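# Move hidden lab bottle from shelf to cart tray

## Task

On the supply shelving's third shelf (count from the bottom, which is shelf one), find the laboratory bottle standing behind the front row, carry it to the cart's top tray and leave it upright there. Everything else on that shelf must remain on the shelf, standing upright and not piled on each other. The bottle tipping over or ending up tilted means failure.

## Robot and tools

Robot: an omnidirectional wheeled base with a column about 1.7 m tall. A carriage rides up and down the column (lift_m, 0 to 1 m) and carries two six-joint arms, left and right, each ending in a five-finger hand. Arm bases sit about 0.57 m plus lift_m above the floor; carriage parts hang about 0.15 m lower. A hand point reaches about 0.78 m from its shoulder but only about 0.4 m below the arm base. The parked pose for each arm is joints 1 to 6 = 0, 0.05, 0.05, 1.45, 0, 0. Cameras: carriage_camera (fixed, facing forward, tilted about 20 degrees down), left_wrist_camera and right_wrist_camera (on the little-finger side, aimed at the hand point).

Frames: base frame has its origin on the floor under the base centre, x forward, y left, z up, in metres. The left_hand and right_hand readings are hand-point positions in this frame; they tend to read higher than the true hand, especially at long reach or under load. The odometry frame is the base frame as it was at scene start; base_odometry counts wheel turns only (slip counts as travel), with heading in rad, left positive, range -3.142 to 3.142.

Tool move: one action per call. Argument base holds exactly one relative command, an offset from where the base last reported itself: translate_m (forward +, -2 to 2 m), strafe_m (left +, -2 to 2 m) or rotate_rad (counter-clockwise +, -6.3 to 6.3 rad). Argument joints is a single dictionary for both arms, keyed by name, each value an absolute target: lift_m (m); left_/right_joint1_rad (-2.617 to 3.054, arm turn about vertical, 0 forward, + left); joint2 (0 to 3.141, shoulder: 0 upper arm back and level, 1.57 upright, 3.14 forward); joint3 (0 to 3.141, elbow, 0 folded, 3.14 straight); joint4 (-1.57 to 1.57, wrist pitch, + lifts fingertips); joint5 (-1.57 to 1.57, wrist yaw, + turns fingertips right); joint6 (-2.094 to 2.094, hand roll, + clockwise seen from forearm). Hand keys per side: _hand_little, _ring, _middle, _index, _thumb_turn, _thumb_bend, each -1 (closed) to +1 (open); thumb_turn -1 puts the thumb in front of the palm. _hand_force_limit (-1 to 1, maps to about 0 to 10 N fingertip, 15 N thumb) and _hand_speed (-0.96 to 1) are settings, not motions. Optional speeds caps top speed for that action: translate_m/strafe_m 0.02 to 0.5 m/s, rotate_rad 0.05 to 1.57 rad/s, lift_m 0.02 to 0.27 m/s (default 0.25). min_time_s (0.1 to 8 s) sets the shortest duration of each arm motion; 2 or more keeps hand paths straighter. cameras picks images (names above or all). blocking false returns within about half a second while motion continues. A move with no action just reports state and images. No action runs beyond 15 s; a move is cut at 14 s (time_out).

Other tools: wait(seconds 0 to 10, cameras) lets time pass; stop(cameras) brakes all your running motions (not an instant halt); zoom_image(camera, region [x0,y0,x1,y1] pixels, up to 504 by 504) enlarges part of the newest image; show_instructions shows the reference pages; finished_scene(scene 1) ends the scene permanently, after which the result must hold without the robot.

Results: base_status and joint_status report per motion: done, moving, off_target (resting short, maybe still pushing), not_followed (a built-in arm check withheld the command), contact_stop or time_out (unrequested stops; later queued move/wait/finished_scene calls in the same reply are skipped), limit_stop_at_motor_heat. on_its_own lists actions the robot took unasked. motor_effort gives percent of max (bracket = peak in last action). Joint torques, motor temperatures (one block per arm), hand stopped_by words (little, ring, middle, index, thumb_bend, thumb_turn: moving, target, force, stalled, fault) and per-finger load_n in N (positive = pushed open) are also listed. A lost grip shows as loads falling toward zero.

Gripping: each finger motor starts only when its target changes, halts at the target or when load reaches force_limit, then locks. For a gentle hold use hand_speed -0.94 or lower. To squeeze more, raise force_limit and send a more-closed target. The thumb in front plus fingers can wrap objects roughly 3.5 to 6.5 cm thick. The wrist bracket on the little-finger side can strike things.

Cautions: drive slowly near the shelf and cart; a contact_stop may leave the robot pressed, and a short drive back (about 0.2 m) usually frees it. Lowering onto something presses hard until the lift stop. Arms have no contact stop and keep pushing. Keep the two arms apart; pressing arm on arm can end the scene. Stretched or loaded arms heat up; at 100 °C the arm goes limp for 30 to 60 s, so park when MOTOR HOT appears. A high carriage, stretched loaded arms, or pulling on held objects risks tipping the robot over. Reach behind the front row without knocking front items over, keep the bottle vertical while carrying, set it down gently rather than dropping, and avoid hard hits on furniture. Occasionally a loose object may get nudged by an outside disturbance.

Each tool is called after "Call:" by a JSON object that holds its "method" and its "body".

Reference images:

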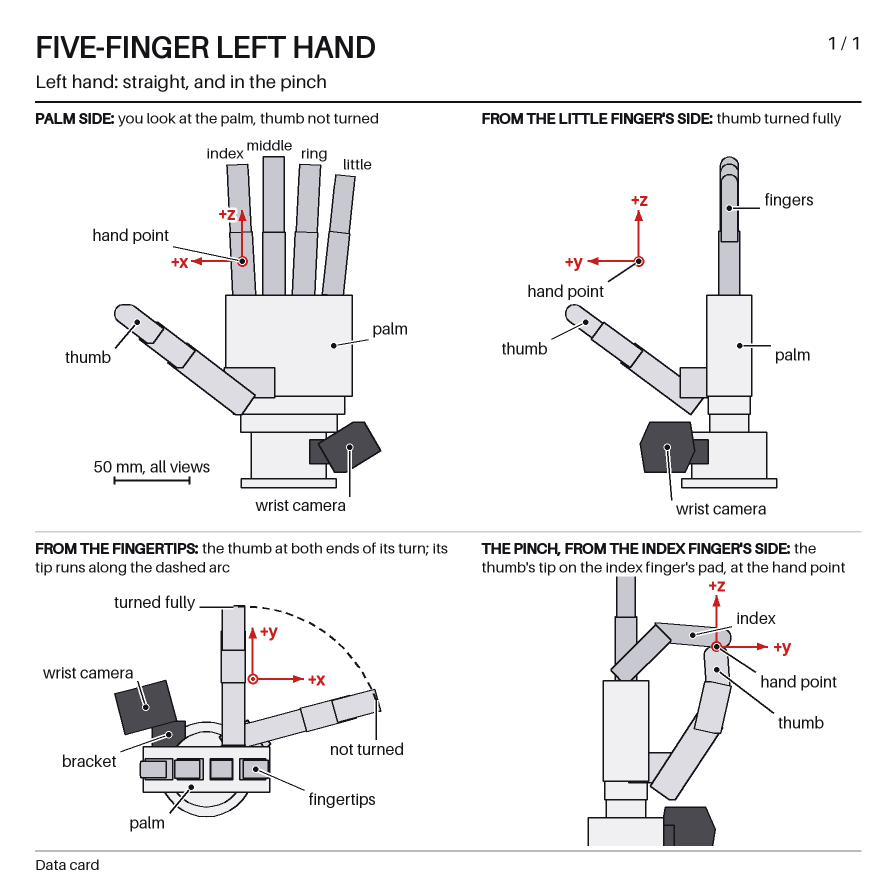

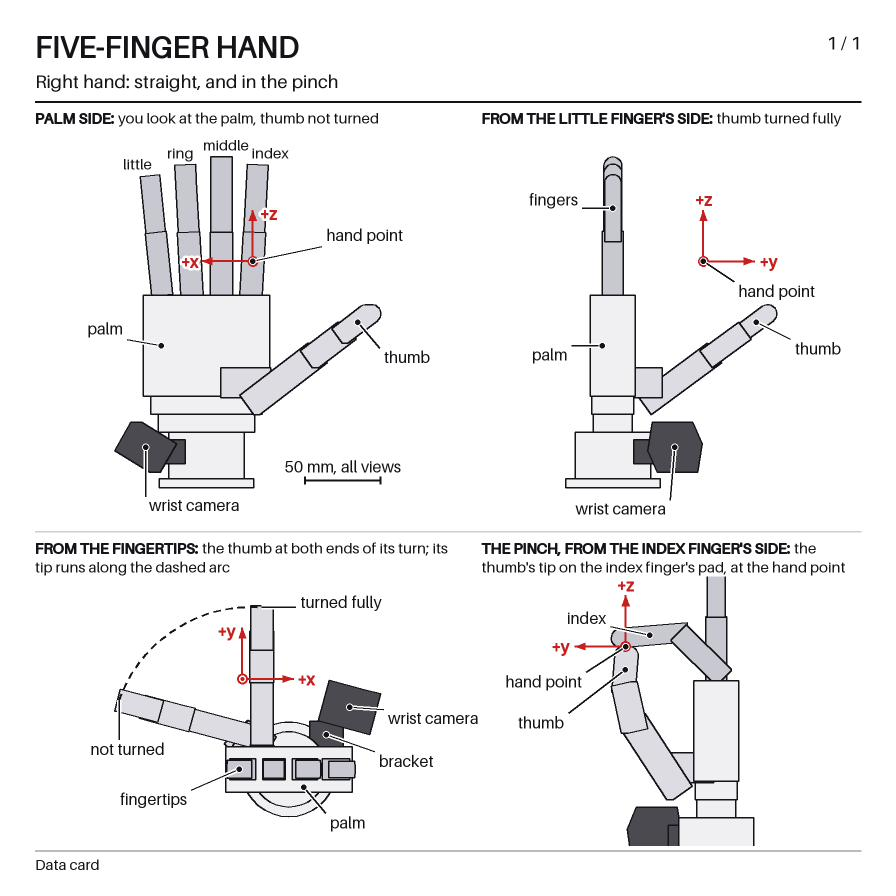

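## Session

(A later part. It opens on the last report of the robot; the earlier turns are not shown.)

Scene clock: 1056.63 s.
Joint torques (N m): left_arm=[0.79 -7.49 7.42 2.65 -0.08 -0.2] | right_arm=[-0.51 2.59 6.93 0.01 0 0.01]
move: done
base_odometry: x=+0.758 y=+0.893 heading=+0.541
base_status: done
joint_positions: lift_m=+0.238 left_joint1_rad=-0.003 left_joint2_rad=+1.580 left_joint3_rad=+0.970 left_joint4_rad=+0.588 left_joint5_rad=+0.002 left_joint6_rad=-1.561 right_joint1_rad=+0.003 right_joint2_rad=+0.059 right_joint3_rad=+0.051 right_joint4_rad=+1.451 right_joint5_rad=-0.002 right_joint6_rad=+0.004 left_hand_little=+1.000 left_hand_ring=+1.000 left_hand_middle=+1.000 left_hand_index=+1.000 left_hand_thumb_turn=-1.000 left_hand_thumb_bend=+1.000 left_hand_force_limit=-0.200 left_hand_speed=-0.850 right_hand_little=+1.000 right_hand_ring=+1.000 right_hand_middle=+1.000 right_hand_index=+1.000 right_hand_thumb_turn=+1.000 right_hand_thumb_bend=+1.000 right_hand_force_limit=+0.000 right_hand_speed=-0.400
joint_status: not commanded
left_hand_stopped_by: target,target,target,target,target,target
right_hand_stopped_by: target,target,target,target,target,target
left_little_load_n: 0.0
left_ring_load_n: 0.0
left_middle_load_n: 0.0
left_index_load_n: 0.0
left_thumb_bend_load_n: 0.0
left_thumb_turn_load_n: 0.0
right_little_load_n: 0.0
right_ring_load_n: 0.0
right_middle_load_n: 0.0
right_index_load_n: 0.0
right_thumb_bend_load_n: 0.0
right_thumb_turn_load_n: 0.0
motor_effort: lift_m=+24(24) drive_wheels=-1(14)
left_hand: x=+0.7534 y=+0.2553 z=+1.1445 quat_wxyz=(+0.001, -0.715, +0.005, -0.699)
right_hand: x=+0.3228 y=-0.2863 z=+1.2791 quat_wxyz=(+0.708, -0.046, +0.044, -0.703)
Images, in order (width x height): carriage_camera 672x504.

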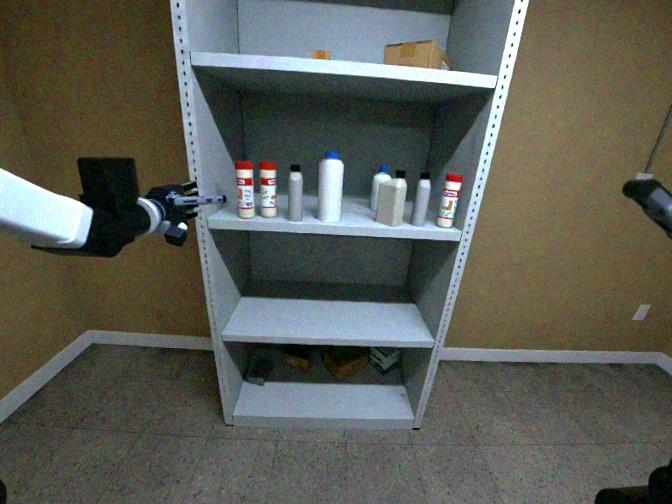

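Call:
{"method": "move", "body": {"base": {"strafe_m": 0.06}, "joints": {"left_joint1_rad": 0, "left_joint2_rad": 0.05, "left_joint3_rad": 0.05, "left_joint4_rad": 1.45, "left_joint5_rad": 0, "left_joint6_rad": 0, "left_hand_thumb_turn": 1, "left_hand_speed": -0.4, "lift_m": 0.45}, "min_time_s": 3, "cameras": ["carriage_camera"]}}

Call:
{"method": "zoom_image", "body": {"camera": "carriage_camera", "region": [300, 220, 500, 370]}}

Call:
{"method": "zoom_image", "body": {"camera": "carriage_camera", "region": [180, 220, 380, 370]}}

Scene clock: 1147.47 s.
Joint torques (N m): left_arm=[0.75 3.22 4.27 0.22 -0.07 0.06] | right_arm=[-0.4 2.65 6.97 0.02 0 0.01]
move: done
base_odometry: x=+0.727 y=+0.944 heading=+0.542
base_status: done
joint_positions: lift_m=+0.450 left_joint1_rad=-0.002 left_joint2_rad=+0.057 left_joint3_rad=+0.056 left_joint4_rad=+1.438 left_joint5_rad=+0.000 left_joint6_rad=-0.013 right_joint1_rad=+0.002 right_joint2_rad=+0.058 right_joint3_rad=+0.050 right_joint4_rad=+1.450 right_joint5_rad=-0.002 right_joint6_rad=+0.004 left_hand_little=+1.000 left_hand_ring=+1.000 left_hand_middle=+1.000 left_hand_index=+1.000 left_hand_thumb_turn=+1.000 left_hand_thumb_bend=+1.000 left_hand_force_limit=-0.200 left_hand_speed=-0.400 right_hand_little=+1.000 right_hand_ring=+1.000 right_hand_middle=+1.000 right_hand_index=+1.000 right_hand_thumb_turn=+1.000 right_hand_thumb_bend=+1.000 right_hand_force_limit=+0.000 right_hand_speed=-0.400
joint_status: all done
left_hand_stopped_by: target,target,target,target,target,target
right_hand_stopped_by: target,target,target,target,target,target
left_little_load_n: 0.0
left_ring_load_n: 0.0
left_middle_load_n: 0.0
left_index_load_n: 0.0
left_thumb_bend_load_n: 0.0
left_thumb_turn_load_n: 0.0
right_little_load_n: 0.0
right_ring_load_n: 0.0
right_middle_load_n: 0.0
right_index_load_n: 0.0
right_thumb_bend_load_n: 0.0
right_thumb_turn_load_n: 0.0
motor_effort: lift_m=+28(37) drive_wheels=-2(10)
left_hand: x=+0.3236 y=+0.2860 z=+1.4915 quat_wxyz=(+0.700, -0.047, +0.047, -0.711)
right_hand: x=+0.3231 y=-0.2864 z=+1.4904 quat_wxyz=(+0.708, -0.046, +0.045, -0.703)
Images, in order (width x height): carriage_camera 672x504.

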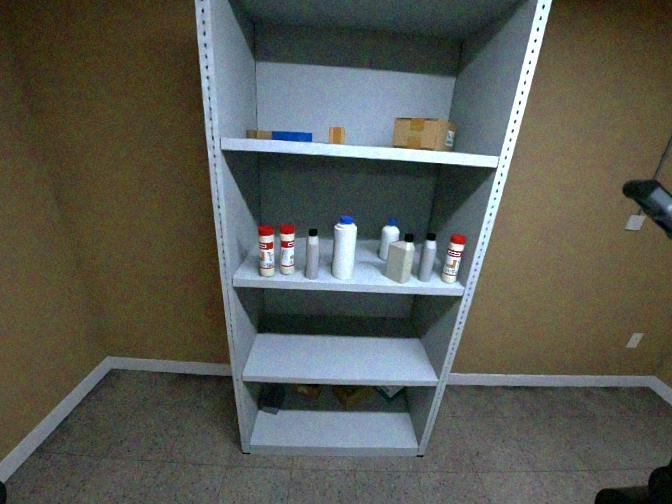

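Scaled by 2.520.

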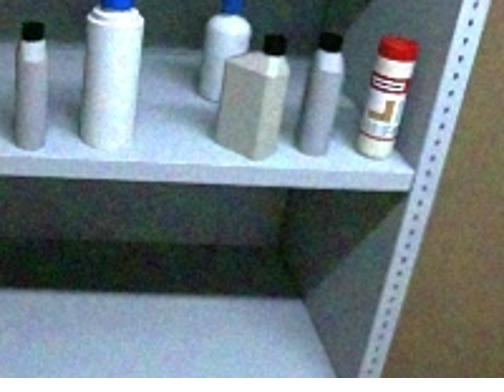

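Scaled by 2.520.

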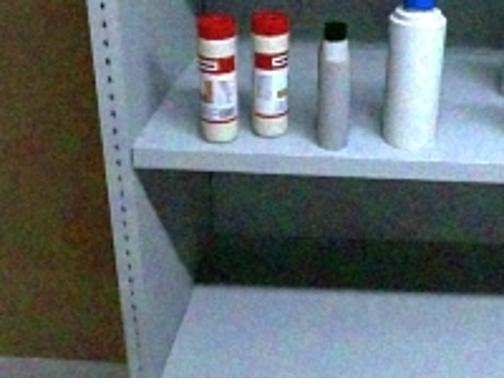

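Call:
{"method": "zoom_image", "body": {"camera": "carriage_camera", "region": [360, 205, 460, 295]}}

Scaled by 5.040.

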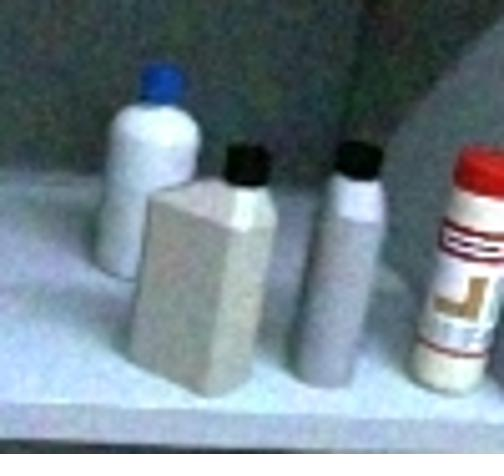

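Call:
{"method": "move", "body": {"base": {"strafe_m": -0.03}, "speeds": {"strafe_m": 0.15}, "joints": {"lift_m": 0.225, "right_joint1_rad": 0, "right_joint2_rad": 1.57, "right_joint3_rad": 0.98, "right_joint4_rad": 0.59, "right_joint5_rad": 0, "right_joint6_rad": 1.57}, "min_time_s": 3, "cameras": ["carriage_camera", "right_wrist_camera"]}}

Scene clock: 1222.60 s.
Joint torques (N m): left_arm=[0.75 3.56 4.78 0.14 -0.08 0.09] | right_arm=[-0.43 -5.94 11.58 1.93 -0.03 0.14]
Motor temperatures (°C): left_arm=[19 31 31 27 17 19] | right_arm=[19 22 31 25 21 16]
move: done
base_odometry: x=+0.742 y=+0.919 heading=+0.542
base_status: done
joint_positions: lift_m=+0.225 left_joint1_rad=-0.002 left_joint2_rad=+0.052 left_joint3_rad=+0.050 left_joint4_rad=+1.442 left_joint5_rad=+0.001 left_joint6_rad=-0.011 right_joint1_rad=+0.002 right_joint2_rad=+1.552 right_joint3_rad=+0.953 right_joint4_rad=+0.603 right_joint5_rad=-0.001 right_joint6_rad=+1.561 left_hand_little=+1.000 left_hand_ring=+1.000 left_hand_middle=+1.000 left_hand_index=+1.000 left_hand_thumb_turn=+1.000 left_hand_thumb_bend=+1.000 left_hand_force_limit=-0.200 left_hand_speed=-0.400 right_hand_little=+1.000 right_hand_ring=+1.000 right_hand_middle=+1.000 right_hand_index=+1.000 right_hand_thumb_turn=+1.000 right_hand_thumb_bend=+1.000 right_hand_force_limit=+0.000 right_hand_speed=-0.400
joint_status: all done
left_hand_stopped_by: target,target,target,target,target,target
right_hand_stopped_by: target,target,target,target,target,target
left_little_load_n: 0.0
left_ring_load_n: 0.0
left_middle_load_n: 0.0
left_index_load_n: 0.0
left_thumb_bend_load_n: 0.0
left_thumb_turn_load_n: 0.0
right_little_load_n: 0.0
right_ring_load_n: 0.0
right_middle_load_n: 0.0
right_index_load_n: 0.0
right_thumb_bend_load_n: 0.0
right_thumb_turn_load_n: -0.5
motor_effort: lift_m=+24(25) drive_wheels=-1(14)
left_hand: x=+0.3229 y=+0.2860 z=+1.2655 quat_wxyz=(+0.701, -0.046, +0.046, -0.711)
right_hand: x=+0.7465 y=-0.2561 z=+1.1407 quat_wxyz=(+0.708, -0.005, +0.706, -0.002)
Images, in order (width x height): carriage_camera 672x504, right_wrist_camera 672x504.

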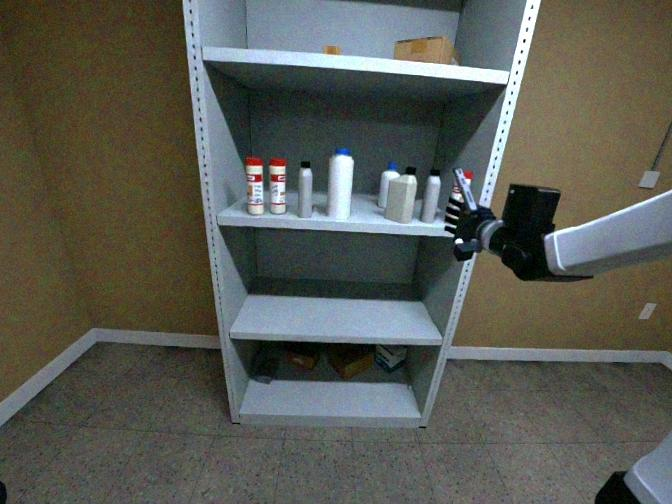

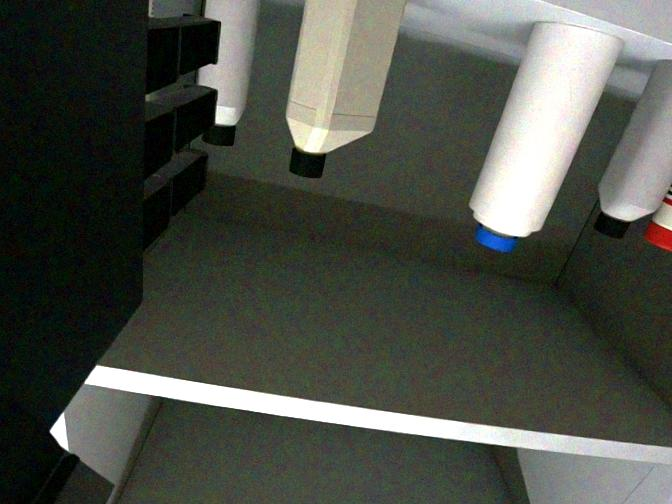

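Call:
{"method": "move", "body": {"base": {"translate_m": 0.17}, "speeds": {"translate_m": 0.12}, "cameras": ["carriage_camera", "right_wrist_camera"]}}

Call:
{"method": "zoom_image", "body": {"camera": "carriage_camera", "region": [360, 140, 560, 290]}}

Scene clock: 1229.70 s.
Joint torques (N m): left_arm=[0.75 3.58 4.67 0.08 -0.08 0.09] | right_arm=[-0.42 -6.02 11.59 1.97 -0.03 0.15]
move: done
base_odometry: x=+0.888 y=+1.007 heading=+0.542
base_status: done
joint_positions: lift_m=+0.225 left_joint1_rad=-0.002 left_joint2_rad=+0.052 left_joint3_rad=+0.050 left_joint4_rad=+1.446 left_joint5_rad=+0.001 left_joint6_rad=-0.011 right_joint1_rad=+0.002 right_joint2_rad=+1.552 right_joint3_rad=+0.953 right_joint4_rad=+0.598 right_joint5_rad=-0.001 right_joint6_rad=+1.563 left_hand_little=+1.000 left_hand_ring=+1.000 left_hand_middle=+1.000 left_hand_index=+1.000 left_hand_thumb_turn=+1.000 left_hand_thumb_bend=+1.000 left_hand_force_limit=-0.200 left_hand_speed=-0.400 right_hand_little=+1.000 right_hand_ring=+1.000 right_hand_middle=+1.000 right_hand_index=+1.000 right_hand_thumb_turn=+1.000 right_hand_thumb_bend=+1.000 right_hand_force_limit=+0.000 right_hand_speed=-0.400
joint_status: not commanded
left_hand_stopped_by: target,target,target,target,target,target
right_hand_stopped_by: target,target,target,target,target,target
left_little_load_n: 0.0
left_ring_load_n: 0.0
left_middle_load_n: 0.0
left_index_load_n: 0.0
left_thumb_bend_load_n: 0.0
left_thumb_turn_load_n: 0.0
right_little_load_n: 0.0
right_ring_load_n: 0.0
right_middle_load_n: 0.0
right_index_load_n: 0.0
right_thumb_bend_load_n: 0.0
right_thumb_turn_load_n: 0.0
motor_effort: lift_m=+24(25) drive_wheels=-4(12)
left_hand: x=+0.3219 y=+0.2860 z=+1.2659 quat_wxyz=(+0.701, -0.045, +0.045, -0.711)
right_hand: x=+0.7466 y=-0.2561 z=+1.1394 quat_wxyz=(+0.707, -0.004, +0.708, -0.001)
Images, in order (width x height): carriage_camera 672x504, right_wrist_camera 672x504.

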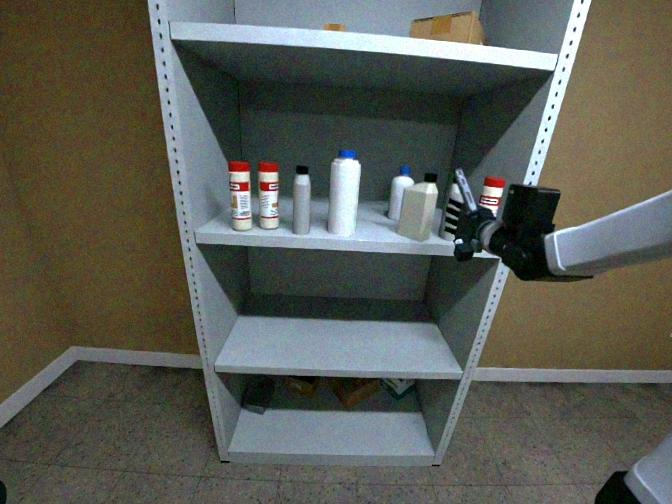

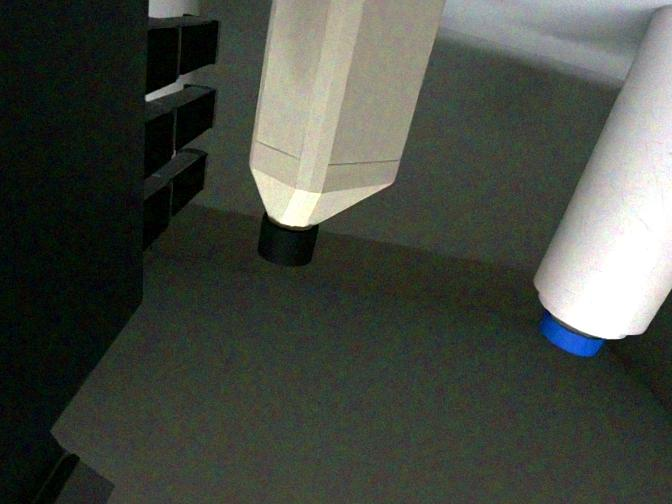

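Scaled by 2.520.

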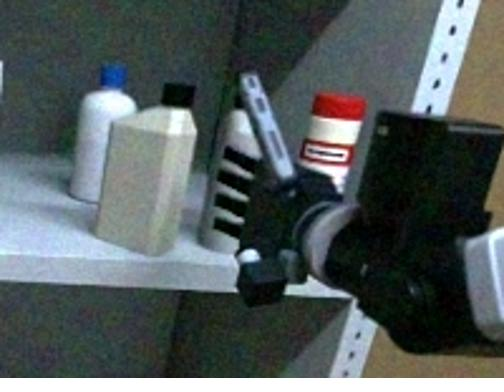

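Call:
{"method": "move", "body": {"base": {"translate_m": 0.05}, "speeds": {"translate_m": 0.05}, "cameras": ["carriage_camera", "right_wrist_camera"]}}

Call:
{"method": "zoom_image", "body": {"camera": "carriage_camera", "region": [360, 140, 560, 290]}}

Scene clock: 1255.47 s.
Joint torques (N m): left_arm=[0.75 3.6 4.85 0.08 -0.08 0.09] | right_arm=[-0.42 -6.06 11.47 1.99 -0.03 0.15]
Motor temperatures (°C): left_arm=[19 30 31 26 17 19] | right_arm=[19 24 33 31 21 16]
move: done
base_odometry: x=+0.931 y=+1.033 heading=+0.542
base_status: done
joint_positions: lift_m=+0.225 left_joint1_rad=-0.002 left_joint2_rad=+0.052 left_joint3_rad=+0.050 left_joint4_rad=+1.448 left_joint5_rad=+0.001 left_joint6_rad=-0.011 right_joint1_rad=+0.002 right_joint2_rad=+1.553 right_joint3_rad=+0.954 right_joint4_rad=+0.597 right_joint5_rad=-0.001 right_joint6_rad=+1.563 left_hand_little=+1.000 left_hand_ring=+1.000 left_hand_middle=+1.000 left_hand_index=+1.000 left_hand_thumb_turn=+1.000 left_hand_thumb_bend=+1.000 left_hand_force_limit=-0.200 left_hand_speed=-0.400 right_hand_little=+1.000 right_hand_ring=+1.000 right_hand_middle=+1.000 right_hand_index=+1.000 right_hand_thumb_turn=+1.000 right_hand_thumb_bend=+1.000 right_hand_force_limit=+0.000 right_hand_speed=-0.400
joint_status: not commanded
left_hand_stopped_by: target,target,target,target,target,target
right_hand_stopped_by: target,target,target,target,target,target
left_little_load_n: 0.0
left_ring_load_n: 0.0
left_middle_load_n: 0.0
left_index_load_n: 0.0
left_thumb_bend_load_n: 0.0
left_thumb_turn_load_n: 0.0
right_little_load_n: 0.0
right_ring_load_n: 0.0
right_middle_load_n: 0.0
right_index_load_n: 0.0
right_thumb_bend_load_n: 0.0
right_thumb_turn_load_n: 0.0
motor_effort: lift_m=+25(25) drive_wheels=-4(15)
left_hand: x=+0.3215 y=+0.2860 z=+1.2660 quat_wxyz=(+0.701, -0.044, +0.044, -0.711)
right_hand: x=+0.7469 y=-0.2561 z=+1.1392 quat_wxyz=(+0.706, -0.004, +0.708, -0.001)
Images, in order (width x height): carriage_camera 672x504, right_wrist_camera 672x504.

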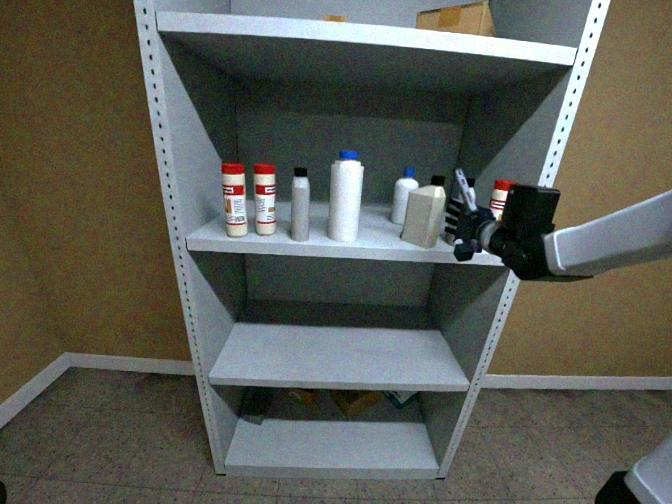

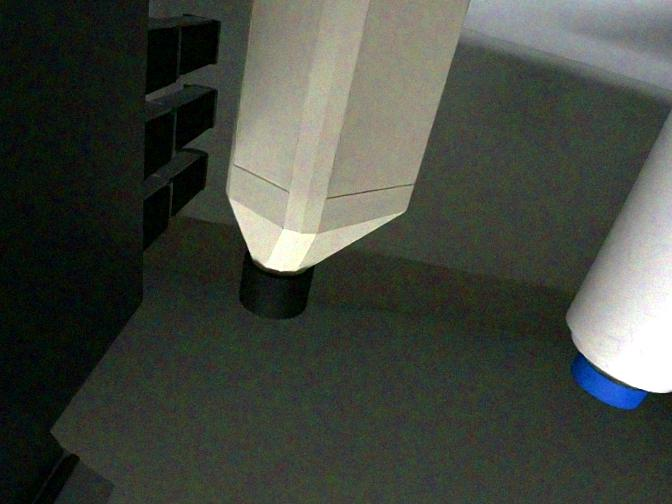

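Scaled by 2.520.

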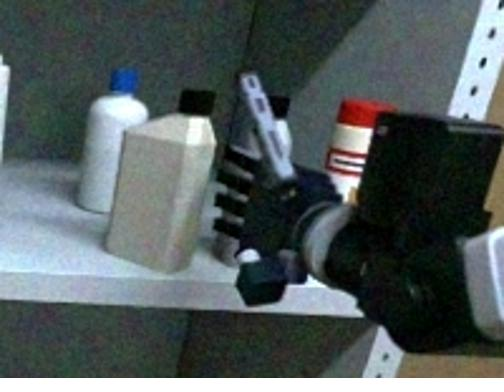

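Call:
{"method": "move", "body": {"base": {"translate_m": 0.03}, "speeds": {"translate_m": 0.05}, "cameras": ["right_wrist_camera"]}}

Call:
{"method": "move", "body": {"base": {"strafe_m": 0.05}, "speeds": {"strafe_m": 0.05}, "cameras": ["carriage_camera", "right_wrist_camera"]}}

Call:
{"method": "zoom_image", "body": {"camera": "carriage_camera", "region": [360, 140, 560, 290]}}

Scene clock: 1261.80 s.
Joint torques (N m): left_arm=[0.75 3.66 4.77 0.1 -0.08 0.08] | right_arm=[-0.38 -6.17 11.47 2 -0.03 0.14]
move: done
base_odometry: x=+0.956 y=+1.048 heading=+0.543
base_status: done
joint_positions: lift_m=+0.225 left_joint1_rad=-0.002 left_joint2_rad=+0.052 left_joint3_rad=+0.050 left_joint4_rad=+1.448 left_joint5_rad=+0.001 left_joint6_rad=-0.011 right_joint1_rad=+0.002 right_joint2_rad=+1.554 right_joint3_rad=+0.954 right_joint4_rad=+0.596 right_joint5_rad=-0.001 right_joint6_rad=+1.563 left_hand_little=+1.000 left_hand_ring=+1.000 left_hand_middle=+1.000 left_hand_index=+1.000 left_hand_thumb_turn=+1.000 left_hand_thumb_bend=+1.000 left_hand_force_limit=-0.200 left_hand_speed=-0.400 right_hand_little=+1.000 right_hand_ring=+1.000 right_hand_middle=+1.000 right_hand_index=+1.000 right_hand_thumb_turn=+1.000 right_hand_thumb_bend=+1.000 right_hand_force_limit=+0.000 right_hand_speed=-0.400
joint_status: not commanded
left_hand_stopped_by: target,target,target,target,target,target
right_hand_stopped_by: target,target,target,target,target,target
left_little_load_n: 0.0
left_ring_load_n: 0.0
left_middle_load_n: 0.0
left_index_load_n: 0.0
left_thumb_bend_load_n: 0.0
left_thumb_turn_load_n: 0.0
right_little_load_n: 0.0
right_ring_load_n: 0.0
right_middle_load_n: 0.0
right_index_load_n: 0.0
right_thumb_bend_load_n: 0.0
right_thumb_turn_load_n: 0.0
motor_effort: lift_m=+25(25) drive_wheels=-4(15)
left_hand: x=+0.3214 y=+0.2860 z=+1.2661 quat_wxyz=(+0.701, -0.044, +0.044, -0.711)
right_hand: x=+0.7471 y=-0.2561 z=+1.1386 quat_wxyz=(+0.706, -0.004, +0.709, -0.001)
Images, in order (width x height): right_wrist_camera 672x504.

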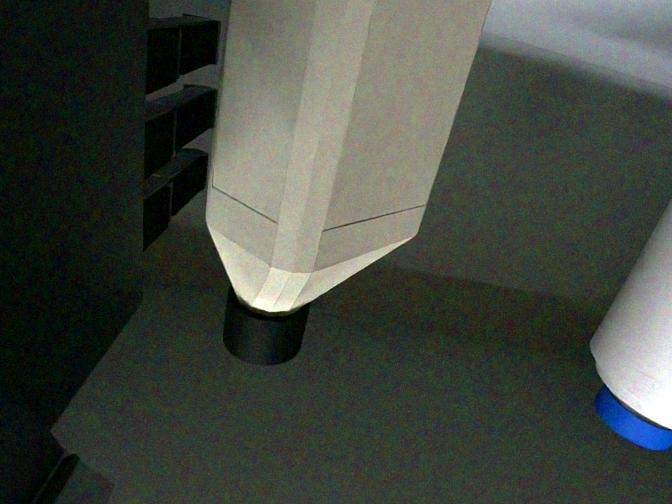

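Scene clock: 1263.30 s.
Joint torques (N m): left_arm=[0.75 3.6 4.78 0.03 -0.07 0.09] | right_arm=[-0.43 -6.06 11.44 2 -0.02 0.14]
move: done
base_odometry: x=+0.931 y=+1.091 heading=+0.542
base_status: done
joint_positions: lift_m=+0.225 left_joint1_rad=-0.002 left_joint2_rad=+0.052 left_joint3_rad=+0.050 left_joint4_rad=+1.448 left_joint5_rad=+0.001 left_joint6_rad=-0.011 right_joint1_rad=+0.002 right_joint2_rad=+1.554 right_joint3_rad=+0.954 right_joint4_rad=+0.596 right_joint5_rad=-0.002 right_joint6_rad=+1.563 left_hand_little=+1.000 left_hand_ring=+1.000 left_hand_middle=+1.000 left_hand_index=+1.000 left_hand_thumb_turn=+1.000 left_hand_thumb_bend=+1.000 left_hand_force_limit=-0.200 left_hand_speed=-0.400 right_hand_little=+1.000 right_hand_ring=+1.000 right_hand_middle=+1.000 right_hand_index=+1.000 right_hand_thumb_turn=+1.000 right_hand_thumb_bend=+1.000 right_hand_force_limit=+0.000 right_hand_speed=-0.400
joint_status: not commanded
left_hand_stopped_by: target,target,target,target,target,target
right_hand_stopped_by: target,target,target,target,target,target
left_little_load_n: 0.0
left_ring_load_n: 0.0
left_middle_load_n: 0.0
left_index_load_n: 0.0
left_thumb_bend_load_n: 0.0
left_thumb_turn_load_n: 0.0
right_little_load_n: 0.0
right_ring_load_n: 0.0
right_middle_load_n: 0.0
right_index_load_n: -0.5
right_thumb_bend_load_n: 0.0
right_thumb_turn_load_n: 0.0
motor_effort: lift_m=+24(25) drive_wheels=-3(10)
left_hand: x=+0.3214 y=+0.2860 z=+1.2661 quat_wxyz=(+0.701, -0.044, +0.044, -0.711)
right_hand: x=+0.7471 y=-0.2560 z=+1.1386 quat_wxyz=(+0.706, -0.004, +0.709, -0.001)
Images, in order (width x height): carriage_camera 672x504, right_wrist_camera 672x504.

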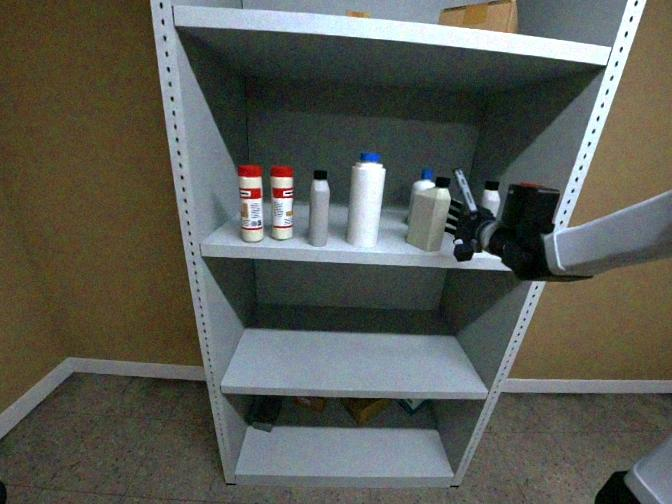

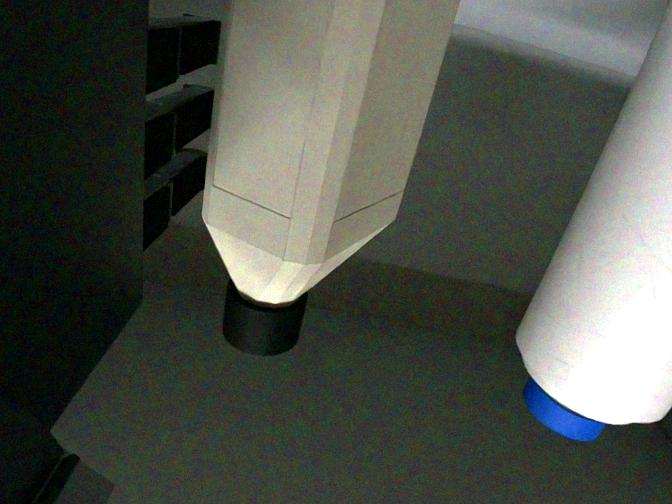

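Scaled by 2.520.

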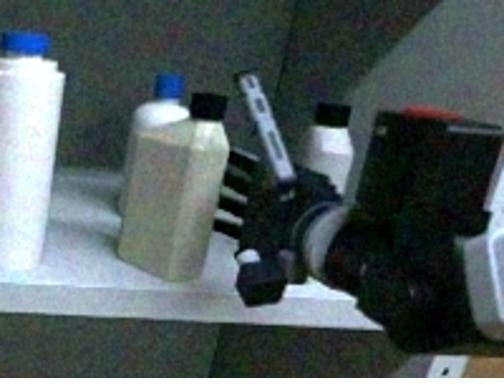

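Call:
{"method": "move", "body": {"base": {"strafe_m": 0.03}, "speeds": {"strafe_m": 0.05}, "cameras": []}}

Call:
{"method": "move", "body": {"base": {"strafe_m": 0.028}, "speeds": {"strafe_m": 0.05}, "cameras": ["carriage_camera", "right_wrist_camera"]}}

Call:
{"method": "zoom_image", "body": {"camera": "carriage_camera", "region": [360, 140, 560, 290]}}

Scene clock: 1270.83 s.
Joint torques (N m): left_arm=[0.75 3.59 4.81 0.07 -0.08 0.08] | right_arm=[-0.42 -6.13 11.36 1.99 -0.01 0.14]
move: done
base_odometry: x=+0.915 y=+1.117 heading=+0.542
base_status: done
joint_positions: lift_m=+0.225 left_joint1_rad=-0.002 left_joint2_rad=+0.052 left_joint3_rad=+0.050 left_joint4_rad=+1.448 left_joint5_rad=+0.001 left_joint6_rad=-0.011 right_joint1_rad=+0.002 right_joint2_rad=+1.554 right_joint3_rad=+0.955 right_joint4_rad=+0.596 right_joint5_rad=-0.003 right_joint6_rad=+1.563 left_hand_little=+1.000 left_hand_ring=+1.000 left_hand_middle=+1.000 left_hand_index=+1.000 left_hand_thumb_turn=+1.000 left_hand_thumb_bend=+1.000 left_hand_force_limit=-0.200 left_hand_speed=-0.400 right_hand_little=+1.000 right_hand_ring=+1.000 right_hand_middle=+1.000 right_hand_index=+1.000 right_hand_thumb_turn=+1.000 right_hand_thumb_bend=+1.000 right_hand_force_limit=+0.000 right_hand_speed=-0.400
joint_status: not commanded
left_hand_stopped_by: target,target,target,target,target,target
right_hand_stopped_by: target,target,target,target,target,target
left_little_load_n: 0.0
left_ring_load_n: 0.0
left_middle_load_n: 0.0
left_index_load_n: -0.5
left_thumb_bend_load_n: 0.0
left_thumb_turn_load_n: 0.0
right_little_load_n: 0.0
right_ring_load_n: -0.5
right_middle_load_n: 0.0
right_index_load_n: 0.0
right_thumb_bend_load_n: 0.0
right_thumb_turn_load_n: 0.0
motor_effort: lift_m=+24(25) drive_wheels=-2(15)
left_hand: x=+0.3213 y=+0.2860 z=+1.2661 quat_wxyz=(+0.701, -0.044, +0.044, -0.711)
right_hand: x=+0.7471 y=-0.2561 z=+1.1388 quat_wxyz=(+0.706, -0.004, +0.708, -0.001)

Scene clock: 1271.87 s.
Joint torques (N m): left_arm=[0.75 3.48 4.77 0.04 -0.08 0.08] | right_arm=[-0.23 -6.19 11.43 2 -0.02 0.14]
move: done
base_odometry: x=+0.901 y=+1.141 heading=+0.542
base_status: done
joint_positions: lift_m=+0.225 left_joint1_rad=-0.002 left_joint2_rad=+0.052 left_joint3_rad=+0.050 left_joint4_rad=+1.448 left_joint5_rad=+0.001 left_joint6_rad=-0.011 right_joint1_rad=+0.001 right_joint2_rad=+1.554 right_joint3_rad=+0.955 right_joint4_rad=+0.595 right_joint5_rad=-0.003 right_joint6_rad=+1.563 left_hand_little=+1.000 left_hand_ring=+1.000 left_hand_middle=+1.000 left_hand_index=+1.000 left_hand_thumb_turn=+1.000 left_hand_thumb_bend=+1.000 left_hand_force_limit=-0.200 left_hand_speed=-0.400 right_hand_little=+1.000 right_hand_ring=+1.000 right_hand_middle=+1.000 right_hand_index=+1.000 right_hand_thumb_turn=+1.000 right_hand_thumb_bend=+1.000 right_hand_force_limit=+0.000 right_hand_speed=-0.400
joint_status: not commanded
left_hand_stopped_by: target,target,target,target,target,target
right_hand_stopped_by: target,target,target,target,target,target
left_little_load_n: 0.0
left_ring_load_n: 0.0
left_middle_load_n: 0.0
left_index_load_n: 0.0
left_thumb_bend_load_n: 0.0
left_thumb_turn_load_n: 0.0
right_little_load_n: 0.5
right_ring_load_n: 0.0
right_middle_load_n: 0.0
right_index_load_n: 0.0
right_thumb_bend_load_n: 0.0
right_thumb_turn_load_n: 0.0
motor_effort: lift_m=+24(25) drive_wheels=-2(13)
left_hand: x=+0.3213 y=+0.2860 z=+1.2661 quat_wxyz=(+0.701, -0.044, +0.044, -0.711)
right_hand: x=+0.7471 y=-0.2565 z=+1.1386 quat_wxyz=(+0.706, -0.004, +0.709, -0.001)
Images, in order (width x height): carriage_camera 672x504, right_wrist_camera 672x504.

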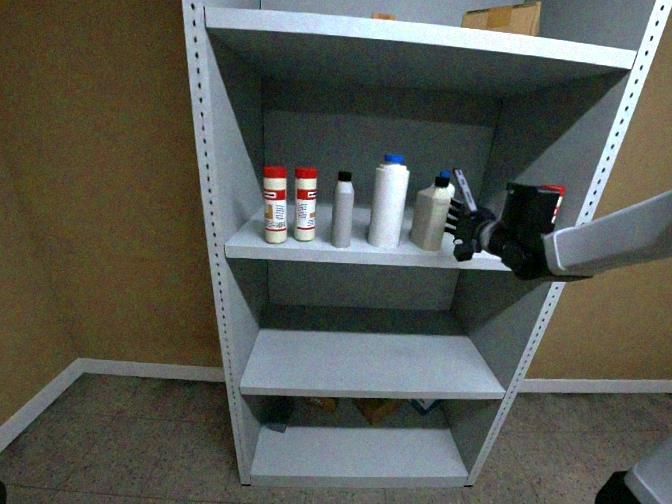

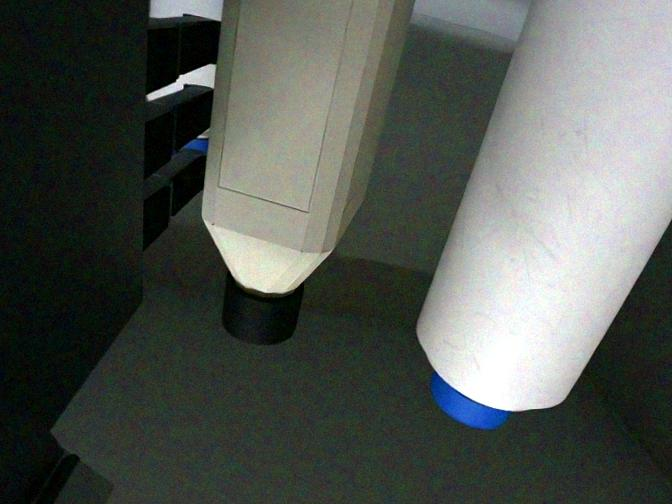

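Scaled by 2.520.

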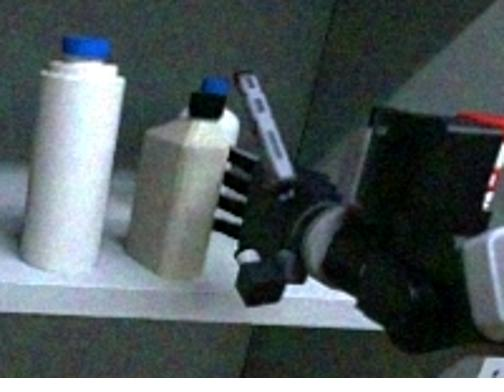

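Call:
{"method": "move", "body": {"base": {"strafe_m": -0.02}, "speeds": {"strafe_m": 0.08}, "joints": {"right_joint1_rad": -0.15}, "min_time_s": 2, "cameras": ["carriage_camera", "right_wrist_camera"]}}

Call:
{"method": "zoom_image", "body": {"camera": "carriage_camera", "region": [380, 140, 580, 290]}}

Scene clock: 1296.87 s.
Joint torques (N m): left_arm=[0.75 3.58 4.77 0.06 -0.08 0.09] | right_arm=[-0.72 -6.13 11.34 2.01 -0.01 0.15]
Motor temperatures (°C): left_arm=[19 30 31 25 17 19] | right_arm=[19 25 38 34 20 16]
move: done
base_odometry: x=+0.911 y=+1.124 heading=+0.542
base_status: done
joint_positions: lift_m=+0.225 left_joint1_rad=-0.002 left_joint2_rad=+0.052 left_joint3_rad=+0.050 left_joint4_rad=+1.449 left_joint5_rad=+0.002 left_joint6_rad=-0.011 right_joint1_rad=-0.145 right_joint2_rad=+1.554 right_joint3_rad=+0.955 right_joint4_rad=+0.595 right_joint5_rad=-0.003 right_joint6_rad=+1.563 left_hand_little=+1.000 left_hand_ring=+1.000 left_hand_middle=+1.000 left_hand_index=+1.000 left_hand_thumb_turn=+1.000 left_hand_thumb_bend=+1.000 left_hand_force_limit=-0.200 left_hand_speed=-0.400 right_hand_little=+1.000 right_hand_ring=+1.000 right_hand_middle=+1.000 right_hand_index=+1.000 right_hand_thumb_turn=+1.000 right_hand_thumb_bend=+1.000 right_hand_force_limit=+0.000 right_hand_speed=-0.400
joint_status: all done
left_hand_stopped_by: target,target,target,target,target,target
right_hand_stopped_by: target,target,target,target,target,target
left_little_load_n: 0.0
left_ring_load_n: 0.0
left_middle_load_n: 0.0
left_index_load_n: 0.0
left_thumb_bend_load_n: 0.0
left_thumb_turn_load_n: 0.0
right_little_load_n: 0.0
right_ring_load_n: 0.0
right_middle_load_n: 0.0
right_index_load_n: 0.0
right_thumb_bend_load_n: 0.0
right_thumb_turn_load_n: -0.5
motor_effort: lift_m=+25(25) drive_wheels=+0(13)
left_hand: x=+0.3212 y=+0.2859 z=+1.2661 quat_wxyz=(+0.701, -0.043, +0.044, -0.711)
right_hand: x=+0.7506 y=-0.3328 z=+1.1390 quat_wxyz=(+0.704, +0.048, +0.707, -0.053)
Images, in order (width x height): carriage_camera 672x504, right_wrist_camera 672x504.

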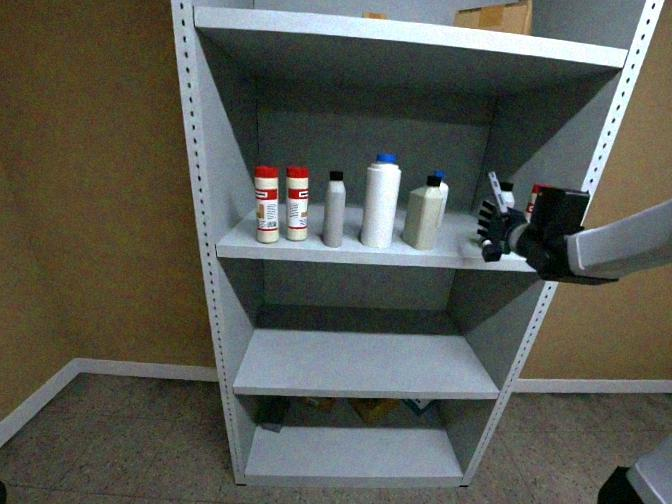

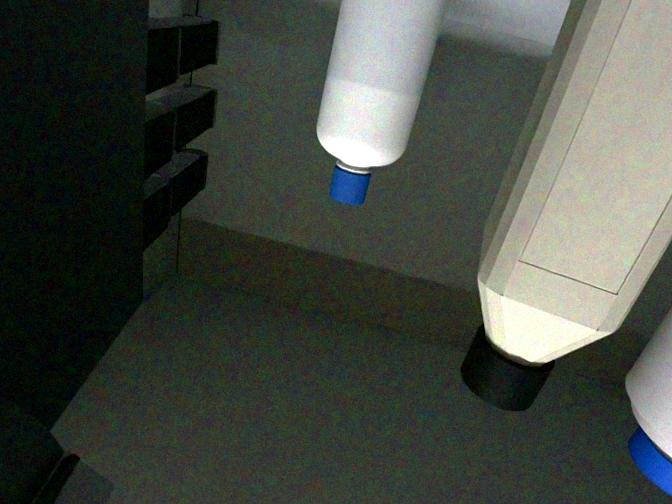

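Scaled by 2.520.

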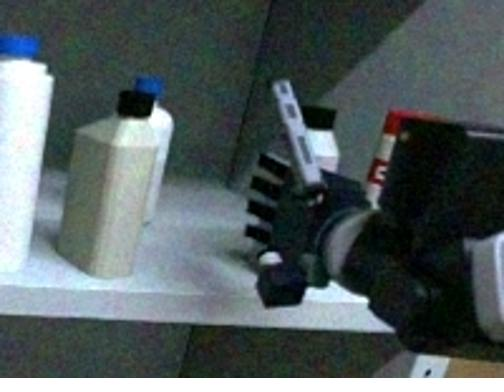

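Call:
{"method": "zoom_image", "body": {"camera": "right_wrist_camera", "region": [220, 0, 520, 225]}}

Call:
{"method": "zoom_image", "body": {"camera": "carriage_camera", "region": [390, 150, 470, 230]}}

Scaled by 1.680.

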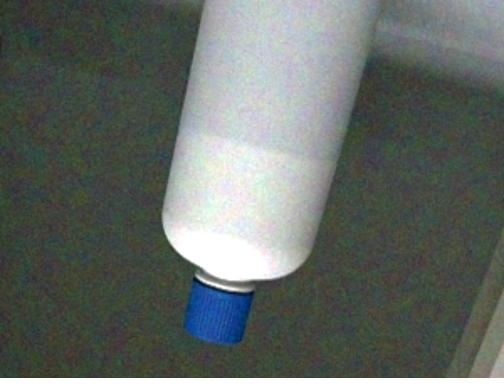

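Scaled by 6.300.

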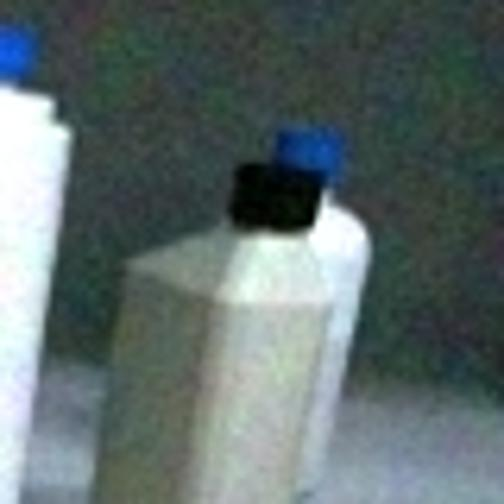

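Call:
{"method": "move", "body": {"base": {"translate_m": 0.08}, "speeds": {"translate_m": 0.06}, "cameras": ["carriage_camera", "right_wrist_camera"]}}

Call:
{"method": "zoom_image", "body": {"camera": "carriage_camera", "region": [400, 130, 600, 280]}}

Call:
{"method": "zoom_image", "body": {"camera": "right_wrist_camera", "region": [220, 0, 520, 225]}}

Scene clock: 1388.93 s.
Joint torques (N m): left_arm=[0.76 3.77 4.78 0.08 -0.09 0.09] | right_arm=[-0.72 -6.06 11.33 2.01 -0.01 0.14]
move: done
base_odometry: x=+0.980 y=+1.165 heading=+0.542
base_status: done
joint_positions: lift_m=+0.225 left_joint1_rad=-0.002 left_joint2_rad=+0.052 left_joint3_rad=+0.050 left_joint4_rad=+1.448 left_joint5_rad=+0.002 left_joint6_rad=-0.011 right_joint1_rad=-0.145 right_joint2_rad=+1.554 right_joint3_rad=+0.955 right_joint4_rad=+0.594 right_joint5_rad=-0.003 right_joint6_rad=+1.563 left_hand_little=+1.000 left_hand_ring=+1.000 left_hand_middle=+1.000 left_hand_index=+1.000 left_hand_thumb_turn=+1.000 left_hand_thumb_bend=+1.000 left_hand_force_limit=-0.200 left_hand_speed=-0.400 right_hand_little=+1.000 right_hand_ring=+1.000 right_hand_middle=+1.000 right_hand_index=+1.000 right_hand_thumb_turn=+1.000 right_hand_thumb_bend=+1.000 right_hand_force_limit=+0.000 right_hand_speed=-0.400
joint_status: not commanded
left_hand_stopped_by: target,target,target,target,target,target
right_hand_stopped_by: target,target,target,target,target,target
left_little_load_n: 0.0
left_ring_load_n: 0.0
left_middle_load_n: 0.0
left_index_load_n: 0.0
left_thumb_bend_load_n: 0.0
left_thumb_turn_load_n: 0.0
right_little_load_n: 0.0
right_ring_load_n: 0.0
right_middle_load_n: 0.0
right_index_load_n: 0.0
right_thumb_bend_load_n: -0.5
right_thumb_turn_load_n: 0.0
motor_effort: lift_m=+25(25) drive_wheels=+3(10)
left_hand: x=+0.3213 y=+0.2859 z=+1.2661 quat_wxyz=(+0.701, -0.043, +0.044, -0.711)
right_hand: x=+0.7506 y=-0.3328 z=+1.1389 quat_wxyz=(+0.704, +0.048, +0.707, -0.053)
Images, in order (width x height): carriage_camera 672x504, right_wrist_camera 672x504.

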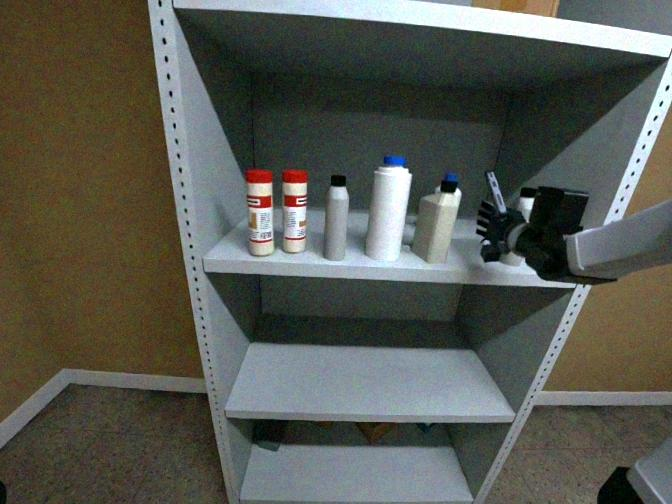

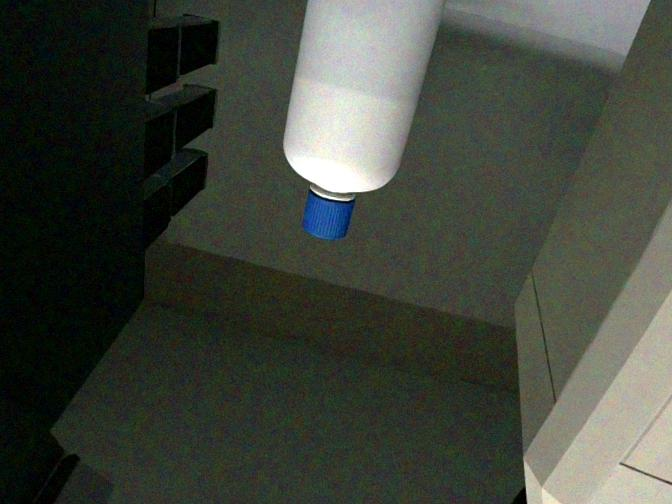

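Scaled by 2.520.

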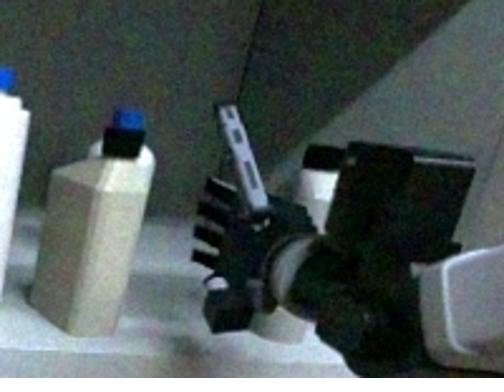

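Scaled by 1.680.

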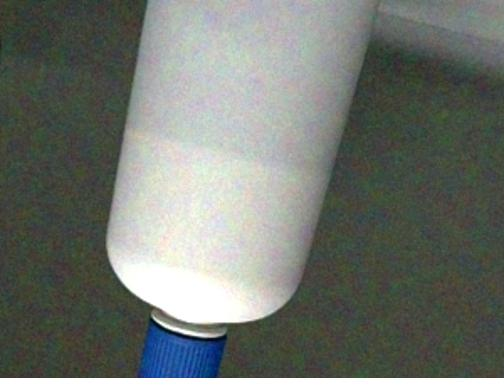

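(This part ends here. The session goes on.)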